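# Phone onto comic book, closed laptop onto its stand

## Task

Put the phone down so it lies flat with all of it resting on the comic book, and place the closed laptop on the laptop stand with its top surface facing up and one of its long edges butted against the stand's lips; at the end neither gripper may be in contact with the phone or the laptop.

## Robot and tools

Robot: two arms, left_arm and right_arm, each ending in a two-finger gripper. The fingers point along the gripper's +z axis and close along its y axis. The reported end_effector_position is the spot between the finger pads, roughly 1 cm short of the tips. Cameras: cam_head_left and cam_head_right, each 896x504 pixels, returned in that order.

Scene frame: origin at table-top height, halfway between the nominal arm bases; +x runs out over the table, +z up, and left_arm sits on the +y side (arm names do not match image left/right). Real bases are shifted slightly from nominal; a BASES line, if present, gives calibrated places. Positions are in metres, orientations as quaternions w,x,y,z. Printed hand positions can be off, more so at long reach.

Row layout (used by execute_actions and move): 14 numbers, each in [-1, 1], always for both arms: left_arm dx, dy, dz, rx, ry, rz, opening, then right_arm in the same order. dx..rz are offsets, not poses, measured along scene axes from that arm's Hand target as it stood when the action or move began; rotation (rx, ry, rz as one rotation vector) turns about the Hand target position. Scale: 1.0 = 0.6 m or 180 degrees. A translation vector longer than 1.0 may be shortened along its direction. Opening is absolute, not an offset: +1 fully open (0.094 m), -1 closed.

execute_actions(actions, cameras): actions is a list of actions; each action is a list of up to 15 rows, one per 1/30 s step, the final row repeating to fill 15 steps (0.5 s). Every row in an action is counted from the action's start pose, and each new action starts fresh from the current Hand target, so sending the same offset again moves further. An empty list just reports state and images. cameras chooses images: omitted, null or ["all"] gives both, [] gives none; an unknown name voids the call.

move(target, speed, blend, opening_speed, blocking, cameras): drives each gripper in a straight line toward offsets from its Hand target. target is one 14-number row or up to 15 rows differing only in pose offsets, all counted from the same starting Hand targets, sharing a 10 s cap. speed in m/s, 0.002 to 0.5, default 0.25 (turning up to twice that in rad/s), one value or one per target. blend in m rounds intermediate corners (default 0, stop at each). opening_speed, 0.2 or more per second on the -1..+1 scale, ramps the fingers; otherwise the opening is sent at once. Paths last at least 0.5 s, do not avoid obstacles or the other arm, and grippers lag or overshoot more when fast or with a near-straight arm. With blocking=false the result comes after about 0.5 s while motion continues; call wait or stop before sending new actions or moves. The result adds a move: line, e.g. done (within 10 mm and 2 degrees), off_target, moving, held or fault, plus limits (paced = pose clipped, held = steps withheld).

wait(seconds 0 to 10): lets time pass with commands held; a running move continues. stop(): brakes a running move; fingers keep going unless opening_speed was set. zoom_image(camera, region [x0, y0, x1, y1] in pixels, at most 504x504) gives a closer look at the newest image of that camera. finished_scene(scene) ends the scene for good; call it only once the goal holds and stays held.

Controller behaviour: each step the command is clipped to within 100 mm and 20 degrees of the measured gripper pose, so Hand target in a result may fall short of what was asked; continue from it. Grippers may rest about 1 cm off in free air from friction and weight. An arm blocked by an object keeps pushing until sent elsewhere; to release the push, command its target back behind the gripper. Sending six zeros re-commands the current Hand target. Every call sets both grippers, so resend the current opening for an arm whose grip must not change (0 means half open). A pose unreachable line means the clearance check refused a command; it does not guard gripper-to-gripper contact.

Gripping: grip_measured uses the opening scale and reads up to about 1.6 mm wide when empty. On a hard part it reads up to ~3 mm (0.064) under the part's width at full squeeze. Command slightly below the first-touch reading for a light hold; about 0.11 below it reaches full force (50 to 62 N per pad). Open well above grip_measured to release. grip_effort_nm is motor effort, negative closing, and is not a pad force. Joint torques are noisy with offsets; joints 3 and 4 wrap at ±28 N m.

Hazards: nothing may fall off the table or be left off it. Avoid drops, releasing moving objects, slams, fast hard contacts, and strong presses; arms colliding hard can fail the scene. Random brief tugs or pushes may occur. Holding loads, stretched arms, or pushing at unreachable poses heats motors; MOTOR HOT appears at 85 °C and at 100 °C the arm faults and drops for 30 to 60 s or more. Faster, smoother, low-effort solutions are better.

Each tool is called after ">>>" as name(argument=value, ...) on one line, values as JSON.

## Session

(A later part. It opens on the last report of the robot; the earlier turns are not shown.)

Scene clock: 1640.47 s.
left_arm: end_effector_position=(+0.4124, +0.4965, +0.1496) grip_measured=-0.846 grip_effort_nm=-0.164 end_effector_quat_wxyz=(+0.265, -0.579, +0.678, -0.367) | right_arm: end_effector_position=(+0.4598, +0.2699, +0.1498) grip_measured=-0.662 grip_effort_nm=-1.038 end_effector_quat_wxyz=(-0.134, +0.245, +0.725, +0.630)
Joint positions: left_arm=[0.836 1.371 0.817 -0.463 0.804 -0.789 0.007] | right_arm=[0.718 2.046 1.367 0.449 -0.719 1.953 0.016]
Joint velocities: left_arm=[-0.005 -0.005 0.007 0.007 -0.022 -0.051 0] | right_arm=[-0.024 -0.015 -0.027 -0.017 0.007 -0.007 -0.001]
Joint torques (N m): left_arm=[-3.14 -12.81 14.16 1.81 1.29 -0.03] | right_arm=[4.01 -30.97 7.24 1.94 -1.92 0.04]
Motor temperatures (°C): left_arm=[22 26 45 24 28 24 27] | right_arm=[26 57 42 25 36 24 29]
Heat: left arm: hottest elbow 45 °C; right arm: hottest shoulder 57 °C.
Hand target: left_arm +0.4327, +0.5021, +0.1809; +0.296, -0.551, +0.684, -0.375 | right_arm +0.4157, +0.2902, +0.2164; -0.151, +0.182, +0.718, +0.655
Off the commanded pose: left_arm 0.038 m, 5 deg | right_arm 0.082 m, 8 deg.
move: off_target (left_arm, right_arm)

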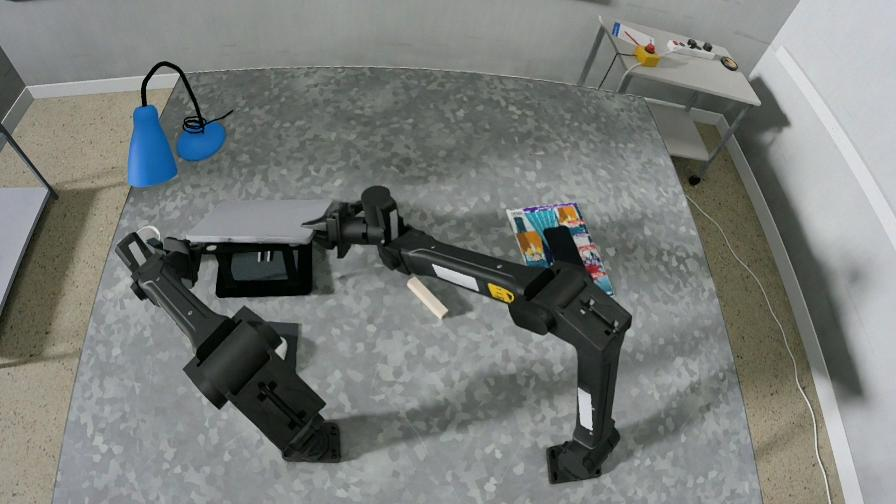

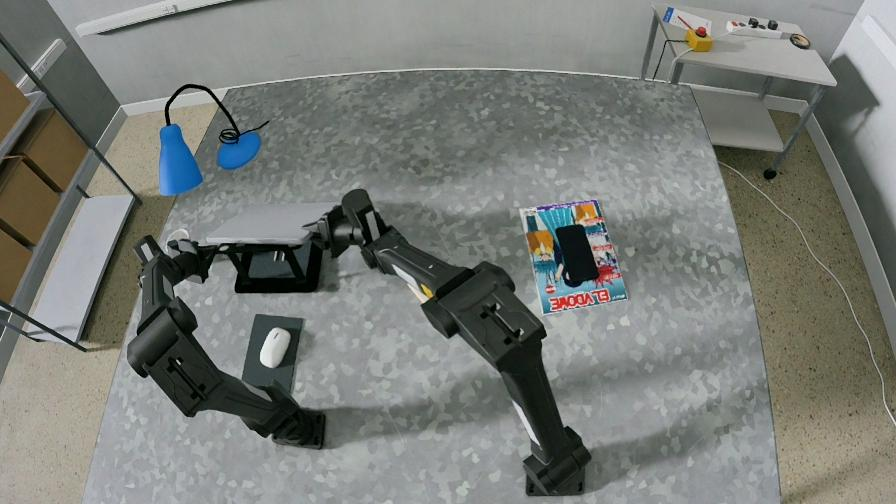

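>>> execute_actions(actions=[])

>>> zoom_image(camera="cam_head_left", region=[140, 160, 400, 320])

>>> zoom_image(camera="cam_head_right", region=[100, 160, 360, 320])

Scene clock: 1666.80 s.
left_arm: end_effector_position=(+0.4124, +0.4965, +0.1496) grip_measured=-0.846 grip_effort_nm=-0.168 end_effector_quat_wxyz=(+0.265, -0.579, +0.678, -0.367) | right_arm: end_effector_position=(+0.4598, +0.2699, +0.1498) grip_measured=-0.662 grip_effort_nm=-1.038 end_effector_quat_wxyz=(-0.134, +0.245, +0.725, +0.630)
Joint positions: left_arm=[0.836 1.371 0.817 -0.463 0.804 -0.789 0.007] | right_arm=[0.718 2.046 1.367 0.449 -0.719 1.953 0.016]
Joint velocities: left_arm=[-0.024 0.005 0.002 -0.012 -0.125 -0.081 -0.001] | right_arm=[-0.005 -0.015 -0.002 0.007 0.022 -0.11 0]
Joint torques (N m): left_arm=[-2.84 -12.75 14.27 1.96 1.3 -0.03] | right_arm=[4.07 -31.03 7.25 1.91 -1.92 0.07]
Motor temperatures (°C): left_arm=[22 27 43 24 30 24 27] | right_arm=[26 50 41 25 38 24 29]
Heat: left arm: hottest elbow 43 °C; right arm: hottest shoulder 50 °C.
Hand target: left_arm +0.4327, +0.5021, +0.1809; +0.296, -0.551, +0.684, -0.375 | right_arm +0.4157, +0.2902, +0.2164; -0.151, +0.182, +0.718, +0.655
Tool commands: left_gripper/opening=-0.85 right_gripper/opening=-0.85
Off the commanded pose: left_arm 0.038 m, 5 deg | right_arm 0.082 m, 8 deg.

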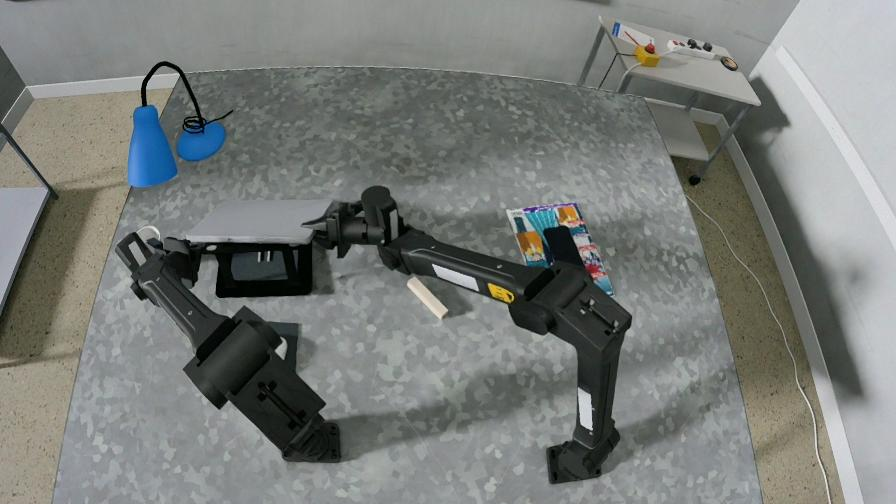

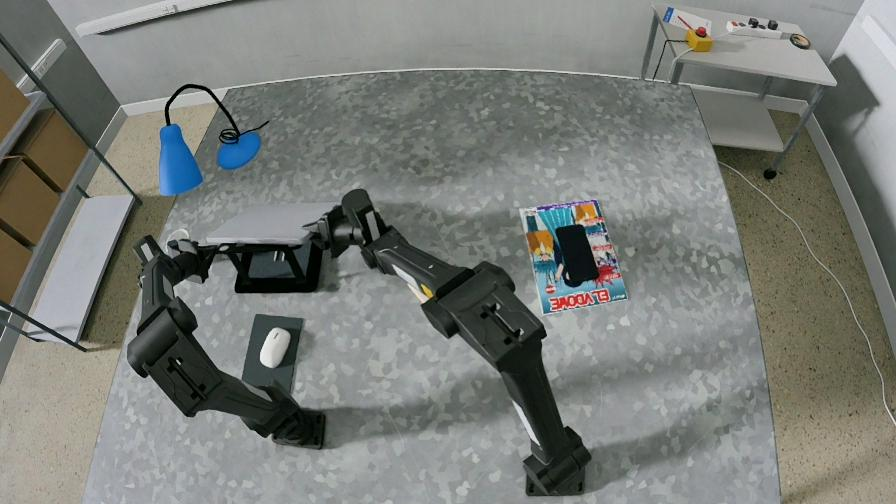

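Scaled by 1.938.

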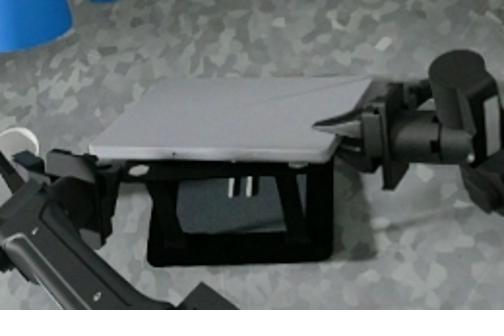

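Scaled by 1.938.

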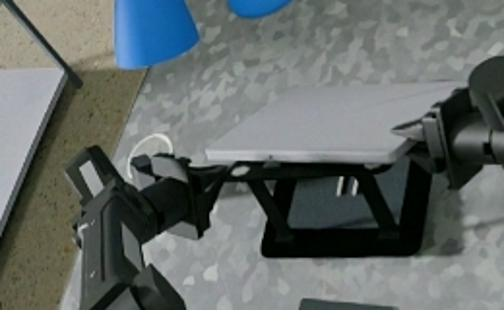

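>>> move(target=[-0.04,0,0,0,0,0,-0.85,-0.03,0,-0.01,0,0,0.03,-0.85], speed=0.04)

>>> zoom_image(camera="cam_head_left", region=[140, 160, 400, 320])

>>> zoom_image(camera="cam_head_right", region=[100, 160, 360, 320])

Scene clock: 1682.73 s.
left_arm: end_effector_position=(+0.4029, +0.4947, +0.1466) grip_measured=-0.847 grip_effort_nm=-0.149 end_effector_quat_wxyz=(+0.258, -0.573, +0.682, -0.373) | right_arm: end_effector_position=(+0.4460, +0.2707, +0.1507) grip_measured=-0.662 grip_effort_nm=-1.043 end_effector_quat_wxyz=(-0.161, +0.216, +0.731, +0.627)
Joint positions: left_arm=[0.858 1.371 0.812 -0.503 0.831 -0.739 0.007] | right_arm=[0.718 2.046 1.364 0.449 -0.797 1.941 0.016]
Joint velocities: left_arm=[-0.005 -0.015 -0.012 -0.022 0.051 -0.007 0] | right_arm=[-0.005 -0.015 0.002 0.012 0.007 -0.081 0]
Joint torques (N m): left_arm=[-0.85 -14.74 11.9 1.52 1.25 0.12] | right_arm=[4.19 -30.39 6.99 1.87 -2.35 0.02]
Motor temperatures (°C): left_arm=[22 27 43 24 31 23 27] | right_arm=[26 49 41 25 39 24 29]
Heat: left arm: hottest elbow 43 °C; right arm: hottest shoulder 49 °C.
Hand target: left_arm +0.4086, +0.5023, +0.1806; +0.295, -0.551, +0.684, -0.375 | right_arm +0.3976, +0.2902, +0.2106; -0.182, +0.148, +0.725, +0.647
Off the commanded pose: left_arm 0.036 m, 5 deg | right_arm 0.079 m, 8 deg.
move: off_target (left_arm, right_arm)

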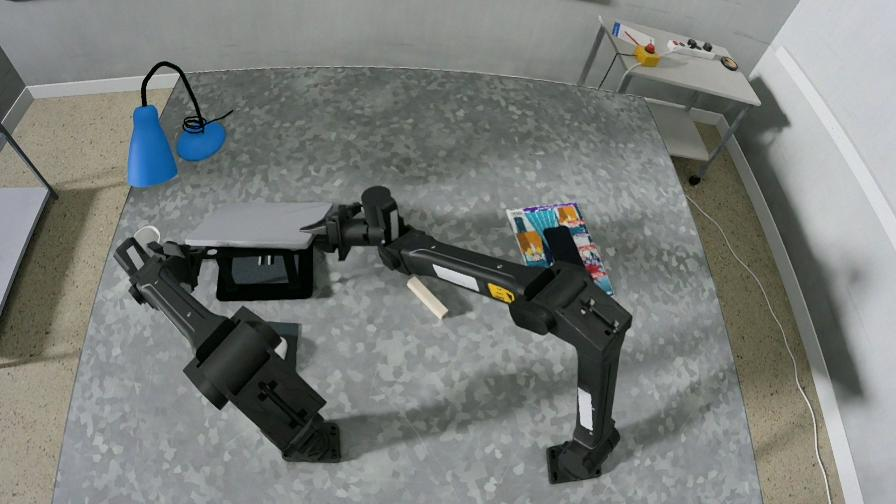

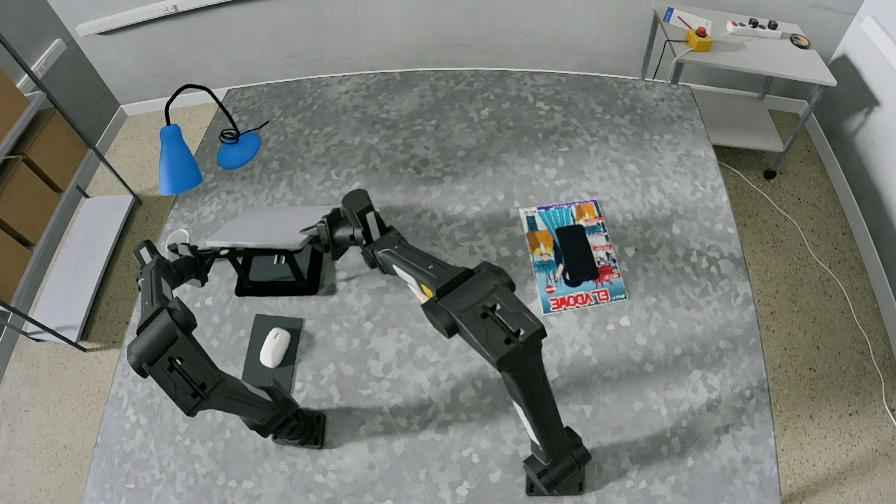

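Scaled by 1.938.

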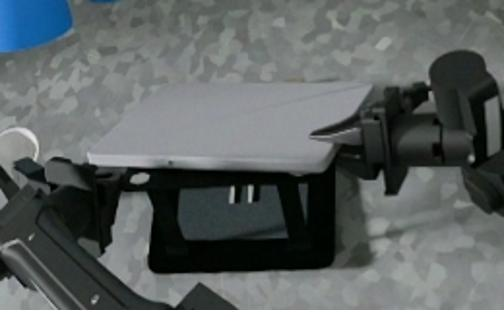

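Scaled by 1.938.

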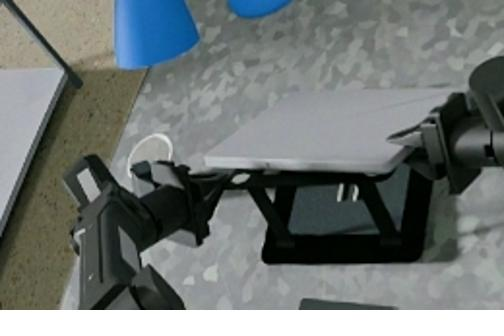

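>>> move(target=[-0.03,0,-0.1,0,0,0,-0.85,0,0,0,0,0,0,-0.85], speed=0.04)

>>> zoom_image(camera="cam_head_left", region=[140, 160, 400, 320])

>>> zoom_image(camera="cam_head_right", region=[100, 160, 360, 320])

Scene clock: 1692.33 s.
left_arm: end_effector_position=(+0.3948, +0.4983, +0.1279) grip_measured=-0.848 grip_effort_nm=-0.081 end_effector_quat_wxyz=(+0.292, -0.549, +0.686, -0.376) | right_arm: end_effector_position=(+0.4430, +0.2704, +0.1498) grip_measured=-0.662 grip_effort_nm=-1.038 end_effector_quat_wxyz=(-0.153, +0.197, +0.736, +0.630)
Joint positions: left_arm=[0.888 1.392 0.743 -0.365 0.872 -0.698 0.007] | right_arm=[0.718 2.046 1.362 0.449 -0.811 1.898 0.016]
Joint velocities: left_arm=[0.005 -0.005 -0.007 -0.012 -0.007 -0.022 -0.001] | right_arm=[0.015 -0.015 0.002 -0.007 -0.037 -0.037 0.001]
Joint torques (N m): left_arm=[-1.49 -10.4 8.32 1.88 0.53 0.12] | right_arm=[4.07 -30.45 7.06 1.72 -1.92 0.4]
Motor temperatures (°C): left_arm=[22 27 42 24 31 23 27] | right_arm=[26 51 41 25 40 24 29]
Heat: left arm: hottest elbow 42 °C; right arm: hottest shoulder 51 °C.
Hand target: left_arm +0.3906, +0.5022, +0.1207; +0.295, -0.551, +0.684, -0.375 | right_arm +0.3976, +0.2902, +0.2106; -0.182, +0.148, +0.725, +0.647
Off the commanded pose: left_arm 0.009 m, 0 deg | right_arm 0.078 m, 7 deg.
move: off_target (right_arm)

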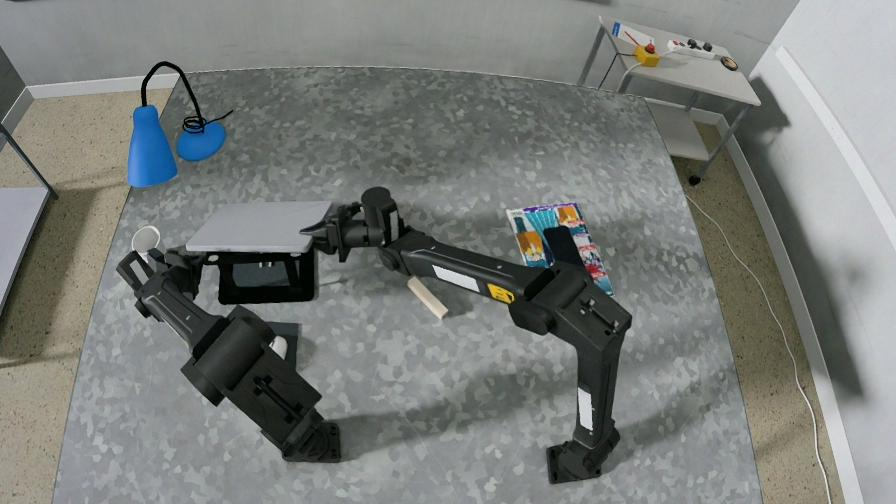

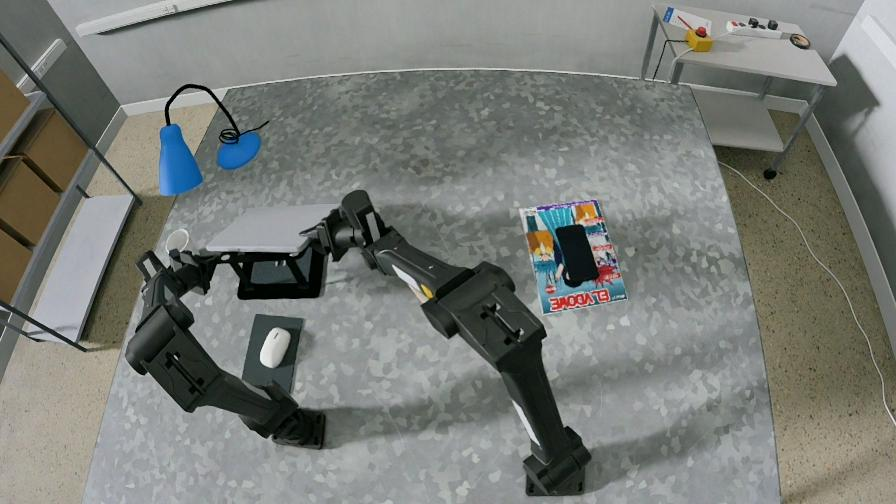

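Scaled by 1.938.

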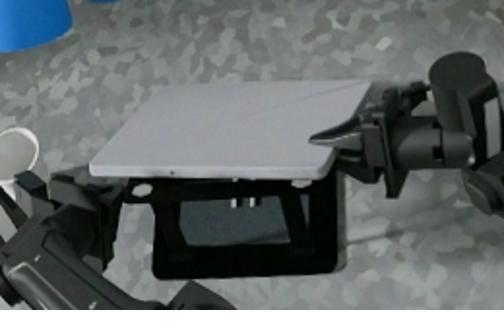

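Scaled by 1.938.

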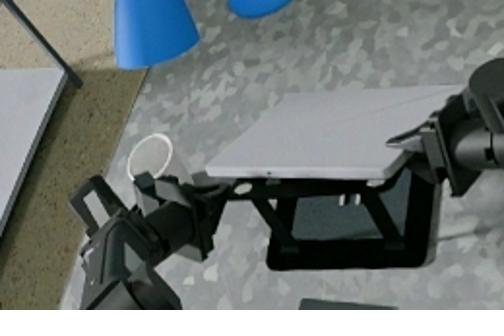

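>>> move(target=[-0.1,0,0,0,0,0,-0.85,0,0,0,0,0,0,-0.85], speed=0.06)

>>> zoom_image(camera="cam_head_left", region=[120, 180, 330, 310])

>>> zoom_image(camera="cam_head_right", region=[120, 180, 330, 310])

Scene clock: 1697.57 s.
left_arm: end_effector_position=(+0.3364, +0.5025, +0.1159) grip_measured=-0.848 grip_effort_nm=-0.085 end_effector_quat_wxyz=(+0.289, -0.551, +0.687, -0.377) | right_arm: end_effector_position=(+0.4429, +0.2704, +0.1498) grip_measured=-0.662 grip_effort_nm=-1.038 end_effector_quat_wxyz=(-0.153, +0.196, +0.736, +0.630)
Joint positions: left_arm=[1.034 1.36 0.694 -0.523 0.937 -0.484 0.007] | right_arm=[0.718 2.046 1.362 0.449 -0.811 1.898 0.016]
Joint velocities: left_arm=[0.005 -0.015 0.007 -0.002 -0.022 0.007 -0.001] | right_arm=[0.005 -0.005 0.002 0.002 0.037 0.037 -0.001]
Joint torques (N m): left_arm=[-0.5 -11.93 8.13 0.5 0.56 0.14] | right_arm=[4.19 -30.39 7.16 1.7 -1.9 0.4]
Motor temperatures (°C): left_arm=[22 27 42 24 30 24 27] | right_arm=[26 51 41 25 40 24 29]
Heat: left arm: hottest elbow 42 °C; right arm: hottest shoulder 51 °C.
Hand target: left_arm +0.3306, +0.5026, +0.1201; +0.294, -0.551, +0.685, -0.375 | right_arm +0.3977, +0.2902, +0.2106; -0.182, +0.148, +0.725, +0.647
Off the commanded pose: left_arm 0.008 m, 1 deg | right_arm 0.078 m, 7 deg.
move: off_target (right_arm)

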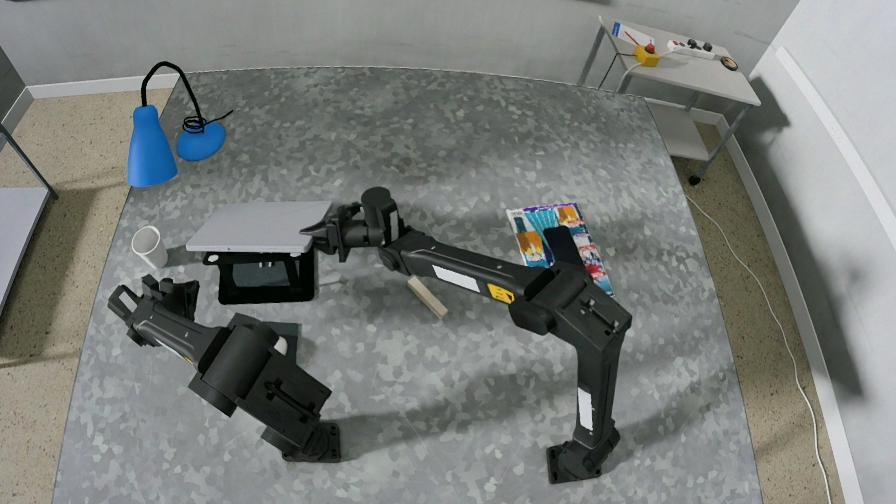

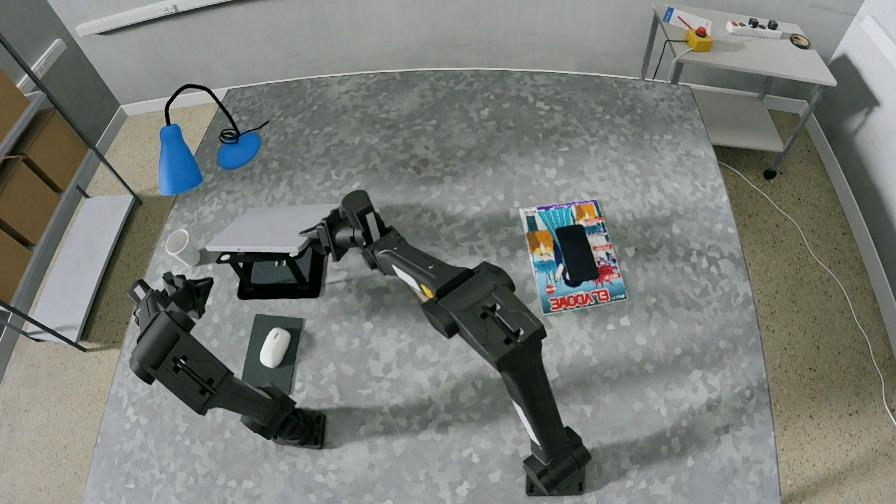

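Scaled by 2.400.

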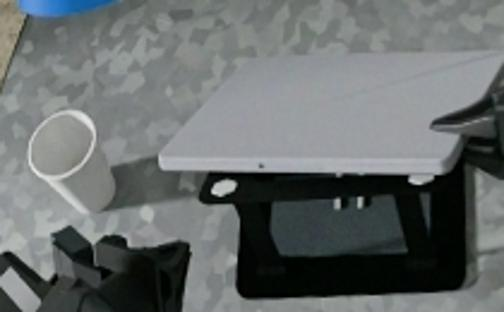

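Scaled by 2.400.

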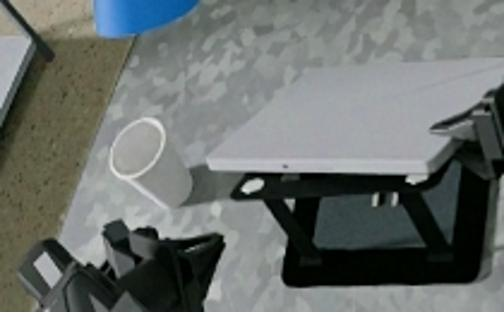

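>>> move(target=[[0,-0.028,0.11,0,0,0,0.3,0,0,0,0,0,0,-0.85],[0.05,-0.028,0.11,0,0,0,0.3,0,0,0,0,0,0,-0.85]], speed=0.08)

>>> zoom_image(camera="cam_head_left", region=[120, 180, 330, 310])

>>> zoom_image(camera="cam_head_right", region=[120, 180, 330, 310])

Scene clock: 1708.50 s.
left_arm: end_effector_position=(+0.3406, +0.4665, +0.1596) grip_measured=+0.298 grip_effort_nm=0.129 end_effector_quat_wxyz=(+0.267, -0.570, +0.676, -0.383) | right_arm: end_effector_position=(+0.4429, +0.2704, +0.1498) grip_measured=-0.662 grip_effort_nm=-1.043 end_effector_quat_wxyz=(-0.153, +0.196, +0.736, +0.630)
Joint positions: left_arm=[0.964 1.196 0.694 -0.643 0.903 -0.616 0.061] | right_arm=[0.718 2.046 1.362 0.449 -0.811 1.898 0.016]
Joint velocities: left_arm=[-0.005 -0.005 -0.002 0.012 -0.037 0.022 0] | right_arm=[0.005 -0.015 -0.002 -0.012 -0.007 0.037 0]
Joint torques (N m): left_arm=[-2.55 -7.94 16.31 1.39 0.26 -0.03] | right_arm=[4.13 -30.45 7.16 1.73 -1.9 0.4]
Motor temperatures (°C): left_arm=[22 27 42 24 30 24 27] | right_arm=[26 52 41 25 40 24 29]
Heat: left arm: hottest elbow 42 °C; right arm: hottest shoulder 52 °C.
Hand target: left_arm +0.3603, +0.4860, +0.1862; +0.295, -0.551, +0.685, -0.375 | right_arm +0.3977, +0.2902, +0.2106; -0.182, +0.148, +0.725, +0.647
Off the commanded pose: left_arm 0.038 m, 4 deg | right_arm 0.078 m, 7 deg.
move: off_target (left_arm, right_arm)

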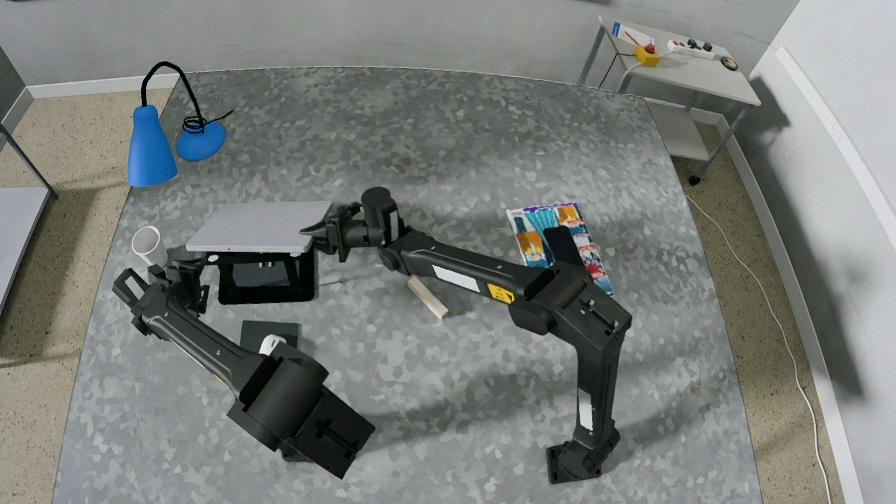

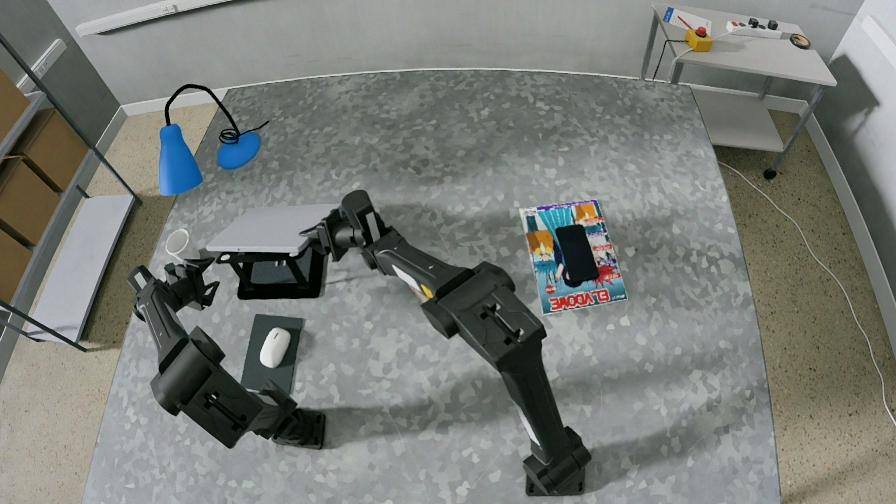

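Scaled by 2.400.

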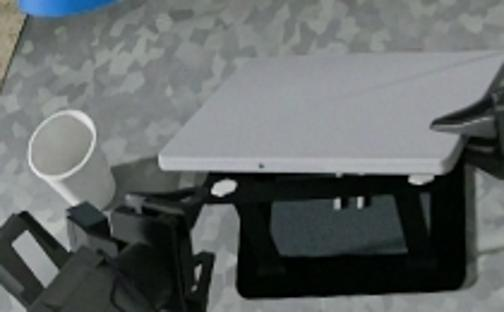

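Scaled by 2.400.

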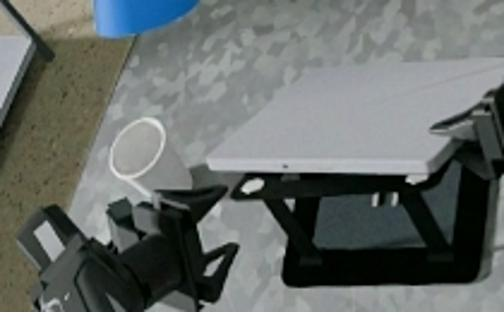

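>>> move(target=[-0.02,0.015,0.06,0,0,0,0.3,0,0,0,0,0,0,-0.85], speed=0.08, cameras=[])

Scene clock: 1712.30 s.
left_arm: end_effector_position=(+0.3409, +0.4739, +0.1876) grip_measured=+0.298 grip_effort_nm=0.129 end_effector_quat_wxyz=(+0.259, -0.566, +0.680, -0.386) | right_arm: end_effector_position=(+0.4429, +0.2704, +0.1498) grip_measured=-0.662 grip_effort_nm=-1.038 end_effector_quat_wxyz=(-0.153, +0.196, +0.736, +0.630)
Joint positions: left_arm=[0.977 1.19 0.776 -0.776 0.913 -0.572 0.061] | right_arm=[0.718 2.046 1.362 0.449 -0.811 1.898 0.016]
Joint velocities: left_arm=[0.005 -0.005 -0.002 -0.002 0.007 0.007 -0.001] | right_arm=[0.005 -0.005 -0.012 -0.007 -0.022 -0.081 0]
Joint torques (N m): left_arm=[0.09 -10.46 16.75 0.39 0.59 0.21] | right_arm=[4.13 -30.51 7.13 1.7 -1.9 0.39]
Motor temperatures (°C): left_arm=[22 27 43 24 30 24 27] | right_arm=[26 52 40 25 40 24 30]
Heat: left arm: hottest elbow 43 °C; right arm: hottest shoulder 52 °C.
Hand target: left_arm +0.3483, +0.4953, +0.2219; +0.295, -0.551, +0.685, -0.375 | right_arm +0.3977, +0.2902, +0.2106; -0.182, +0.148, +0.725, +0.647
Off the commanded pose: left_arm 0.041 m, 5 deg | right_arm 0.078 m, 7 deg.
move: off_target (left_arm, right_arm)
No camera images: "cameras" was empty.

>>> move(target=[0.08,0.017,-0.04,0,0,0,0.3,0,0,0,0,0,0,-0.85], speed=0.06)

>>> zoom_image(camera="cam_head_left", region=[120, 180, 330, 310])

>>> zoom_image(camera="cam_head_right", region=[120, 180, 330, 310])

Scene clock: 1717.33 s.
left_arm: end_effector_position=(+0.3753, +0.4871, +0.1730) grip_measured=+0.298 grip_effort_nm=0.125 end_effector_quat_wxyz=(+0.268, -0.569, +0.677, -0.381) | right_arm: end_effector_position=(+0.4429, +0.2704, +0.1498) grip_measured=-0.662 grip_effort_nm=-1.033 end_effector_quat_wxyz=(-0.153, +0.196, +0.736, +0.630)
Joint positions: left_arm=[0.911 1.271 0.79 -0.602 0.876 -0.69 0.061] | right_arm=[0.718 2.046 1.362 0.449 -0.811 1.898 0.016]
Joint velocities: left_arm=[-0.005 0.005 -0.002 -0.007 -0.007 -0.007 -0.001] | right_arm=[-0.005 -0.005 0.002 0.002 0.022 -0.022 -0.001]
Joint torques (N m): left_arm=[-2.32 -9.35 16.35 1.51 0.2 0.01] | right_arm=[4.13 -30.51 7.16 1.72 -1.91 0.39]
Motor temperatures (°C): left_arm=[22 27 43 24 29 24 27] | right_arm=[26 52 40 25 40 24 30]
Heat: left arm: hottest elbow 43 °C; right arm: hottest shoulder 52 °C.
Hand target: left_arm +0.3964, +0.5050, +0.1986; +0.295, -0.551, +0.684, -0.375 | right_arm +0.3977, +0.2902, +0.2106; -0.182, +0.148, +0.725, +0.647
Off the commanded pose: left_arm 0.037 m, 4 deg | right_arm 0.078 m, 7 deg.
move: off_target (left_arm, right_arm)

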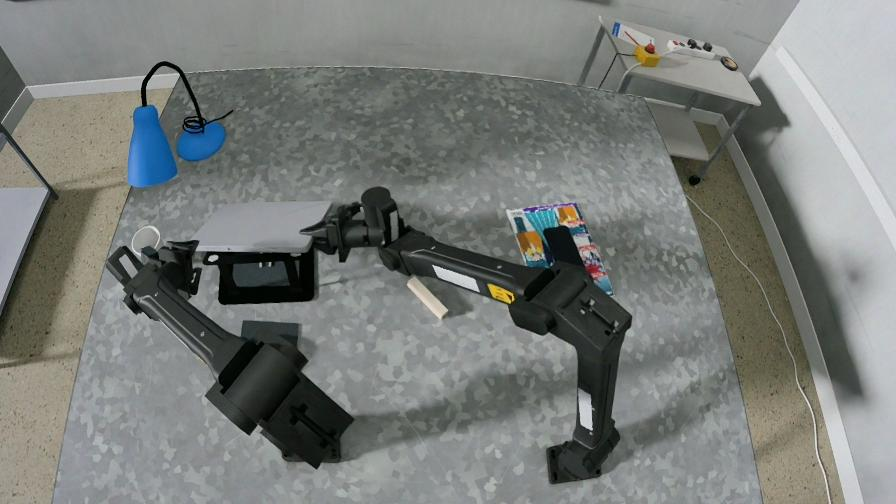

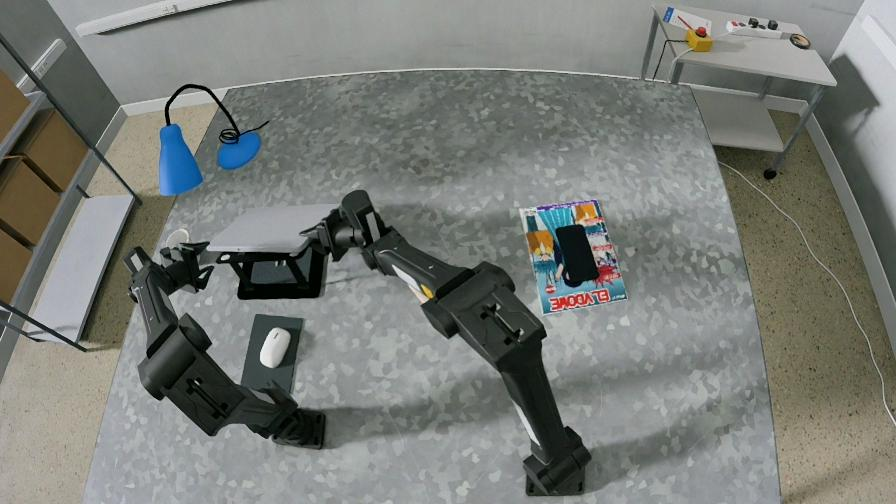

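Scaled by 2.400.

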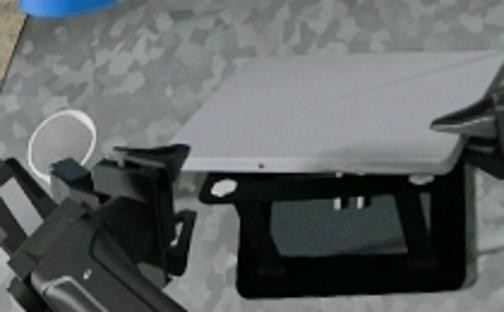

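Scaled by 2.400.

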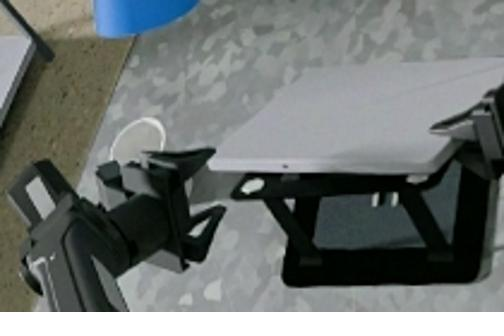

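>>> move(target=[0.06,0.0,-0.038,0,0,0,0.3,0,0,0,0,0,0,-0.85], speed=0.05)

>>> zoom_image(camera="cam_head_left", region=[120, 180, 330, 310])

>>> zoom_image(camera="cam_head_right", region=[120, 180, 330, 310])

Scene clock: 1721.40 s.
left_arm: end_effector_position=(+0.4084, +0.4863, +0.1494) grip_measured=+0.298 grip_effort_nm=0.129 end_effector_quat_wxyz=(+0.266, -0.570, +0.678, -0.379) | right_arm: end_effector_position=(+0.4429, +0.2704, +0.1498) grip_measured=-0.662 grip_effort_nm=-1.038 end_effector_quat_wxyz=(-0.153, +0.196, +0.736, +0.630)
Joint positions: left_arm=[0.836 1.355 0.79 -0.451 0.835 -0.784 0.061] | right_arm=[0.718 2.046 1.362 0.449 -0.811 1.898 0.016]
Joint velocities: left_arm=[-0.005 -0.015 0.002 0.012 -0.037 -0.022 -0.001] | right_arm=[0.015 -0.015 -0.007 -0.002 0.037 -0.022 0.001]
Joint torques (N m): left_arm=[-2.73 -10.17 16.31 1.81 0.17 0.06] | right_arm=[4.25 -30.56 7.16 1.74 -1.9 0.4]
Motor temperatures (°C): left_arm=[22 27 44 24 29 23 27] | right_arm=[26 52 40 25 40 24 30]
Heat: left arm: hottest elbow 44 °C; right arm: hottest shoulder 52 °C.
Hand target: left_arm +0.4326, +0.5044, +0.1761; +0.296, -0.551, +0.684, -0.375 | right_arm +0.3977, +0.2902, +0.2106; -0.182, +0.148, +0.725, +0.647
Off the commanded pose: left_arm 0.040 m, 4 deg | right_arm 0.078 m, 7 deg.
move: off_target (left_arm, right_arm)

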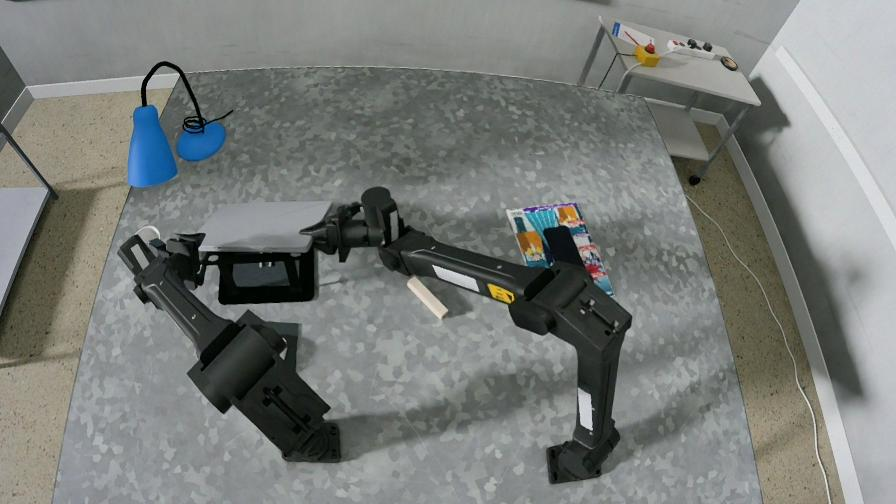

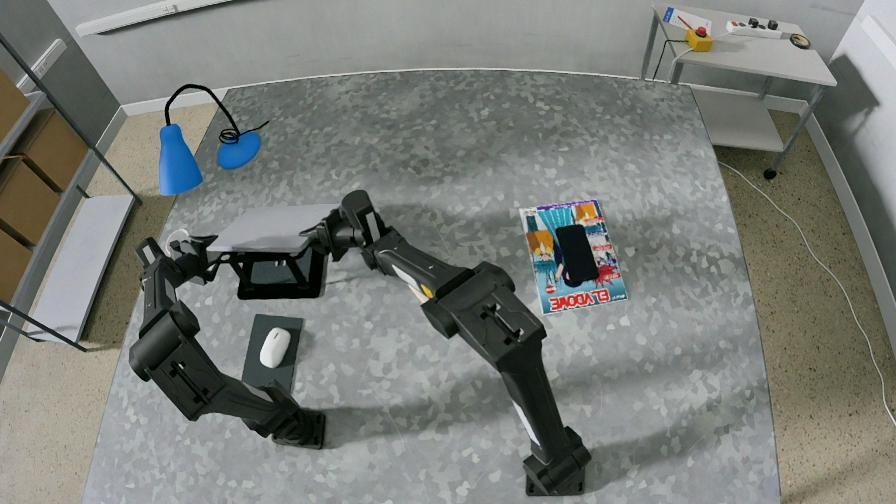

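Scaled by 2.400.

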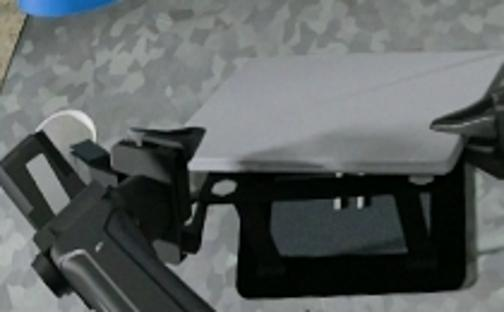

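Scaled by 2.400.

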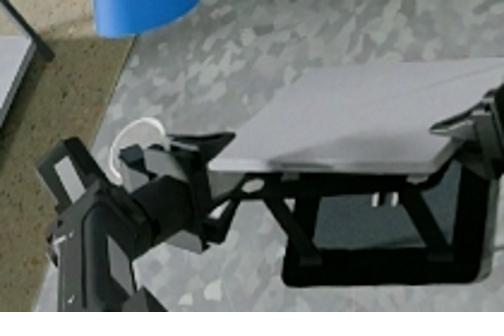

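>>> move(target=[0.01,0.0,-0.005,0,0,0,-0.85,0,0,0,0,0,0,-0.85], speed=0.05, opening_speed=0.5)

>>> zoom_image(camera="cam_head_left", region=[120, 180, 330, 310])

>>> zoom_image(camera="cam_head_right", region=[120, 180, 330, 310])

Scene clock: 1729.23 s.
left_arm: end_effector_position=(+0.4117, +0.4886, +0.1377) grip_measured=-0.846 grip_effort_nm=-0.154 end_effector_quat_wxyz=(+0.259, -0.579, +0.678, -0.372) | right_arm: end_effector_position=(+0.4441, +0.2703, +0.1504) grip_measured=-0.662 grip_effort_nm=-1.038 end_effector_quat_wxyz=(-0.160, +0.210, +0.732, +0.628)
Joint positions: left_arm=[0.827 1.382 0.79 -0.433 0.811 -0.797 0.007] | right_arm=[0.718 2.045 1.362 0.449 -0.804 1.929 0.016]
Joint velocities: left_arm=[-0.005 -0.015 -0.002 -0.012 0.007 -0.051 0] | right_arm=[0.005 0.005 -0.002 0.017 -0.037 -0.022 -0.001]
Joint torques (N m): left_arm=[-3.25 -11.75 16.38 1.91 0.88 -0.02] | right_arm=[4.31 -30.33 7.13 1.85 -2.12 0.13]
Motor temperatures (°C): left_arm=[22 27 45 24 29 23 27] | right_arm=[26 52 40 25 41 24 30]
Heat: left arm: hottest elbow 45 °C; right arm: hottest shoulder 52 °C.
Hand target: left_arm +0.4386, +0.5044, +0.1733; +0.296, -0.551, +0.684, -0.375 | right_arm +0.3976, +0.2902, +0.2108; -0.182, +0.148, +0.725, +0.647
Off the commanded pose: left_arm 0.047 m, 5 deg | right_arm 0.079 m, 8 deg.
move: off_target (left_arm, right_arm)

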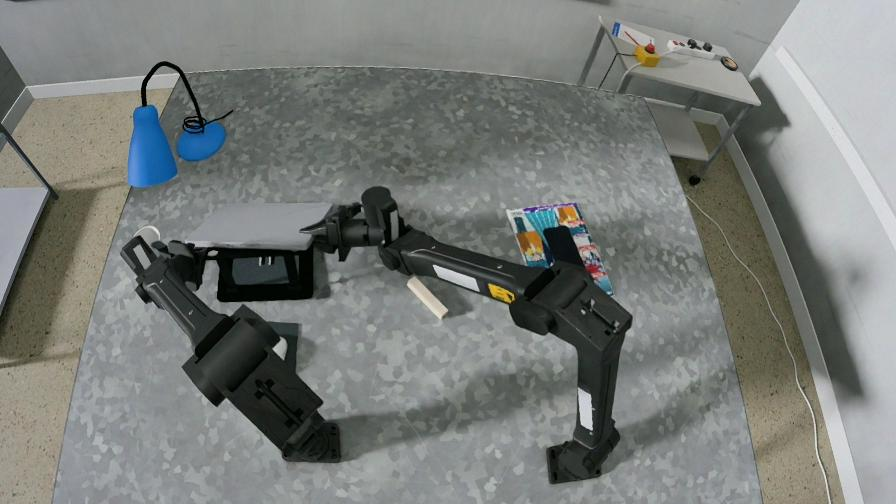

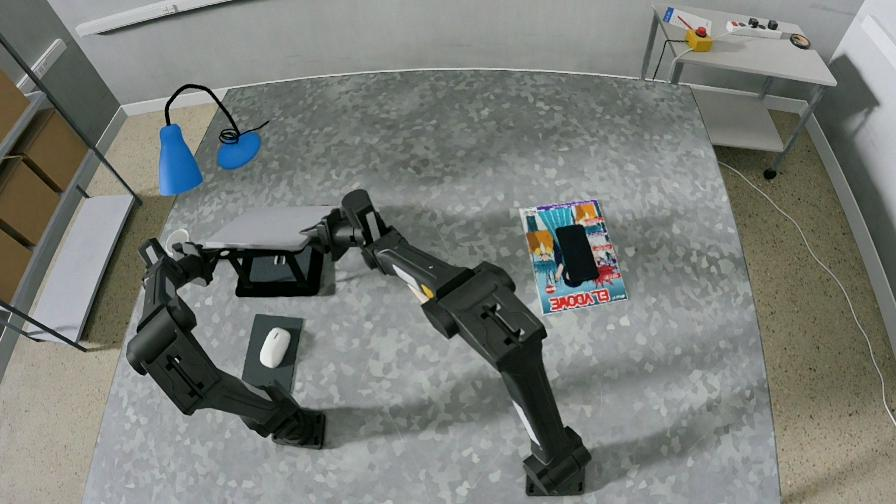

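Scaled by 2.400.

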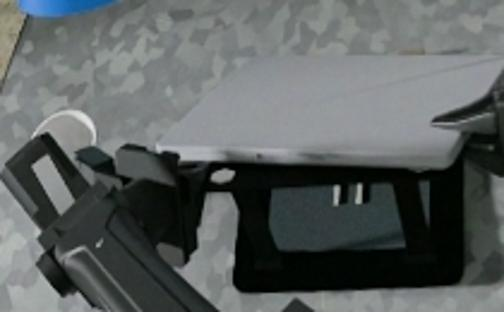

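Scaled by 2.400.

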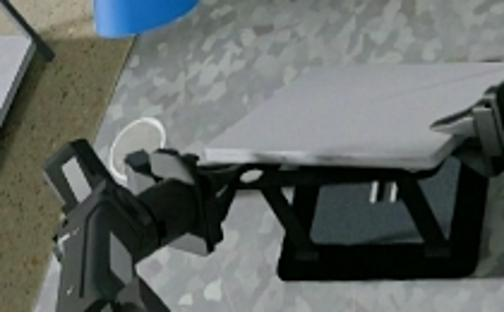

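>>> zoom_image(camera="cam_head_left", region=[160, 210, 230, 280])

>>> zoom_image(camera="cam_head_right", region=[170, 210, 240, 280])

>>> zoom_image(camera="cam_head_left", region=[180, 185, 350, 305])

>>> zoom_image(camera="cam_head_right", region=[190, 185, 360, 305])

Scaled by 7.200.

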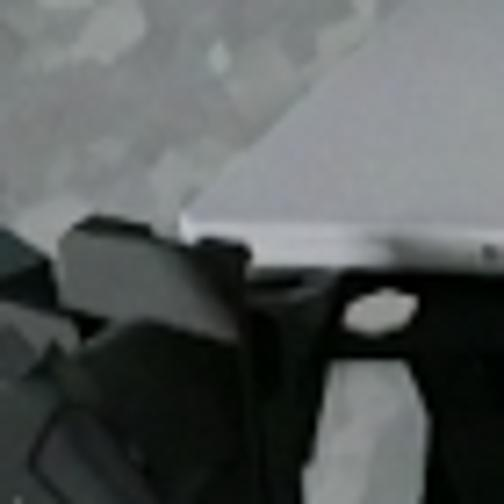

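Scaled by 7.200.

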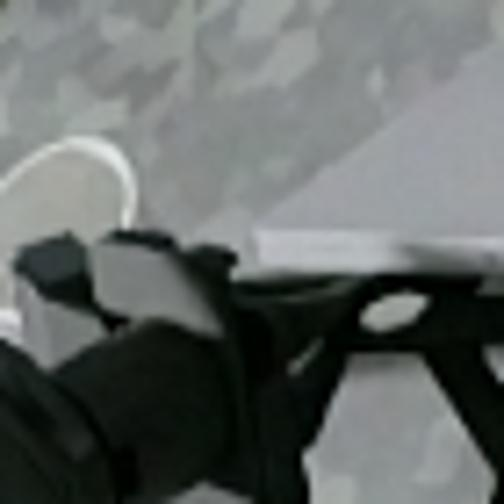

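Scaled by 2.965.

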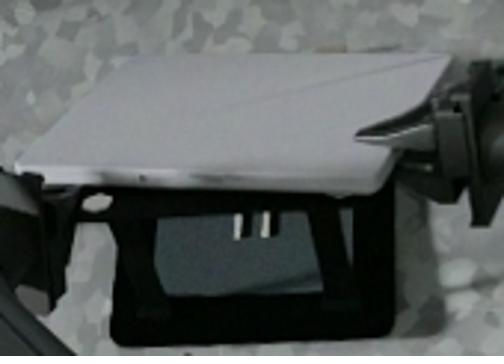

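Scaled by 2.965.

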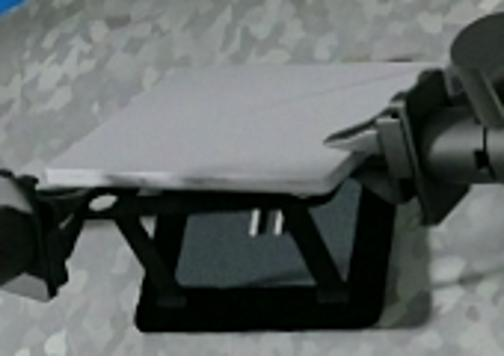

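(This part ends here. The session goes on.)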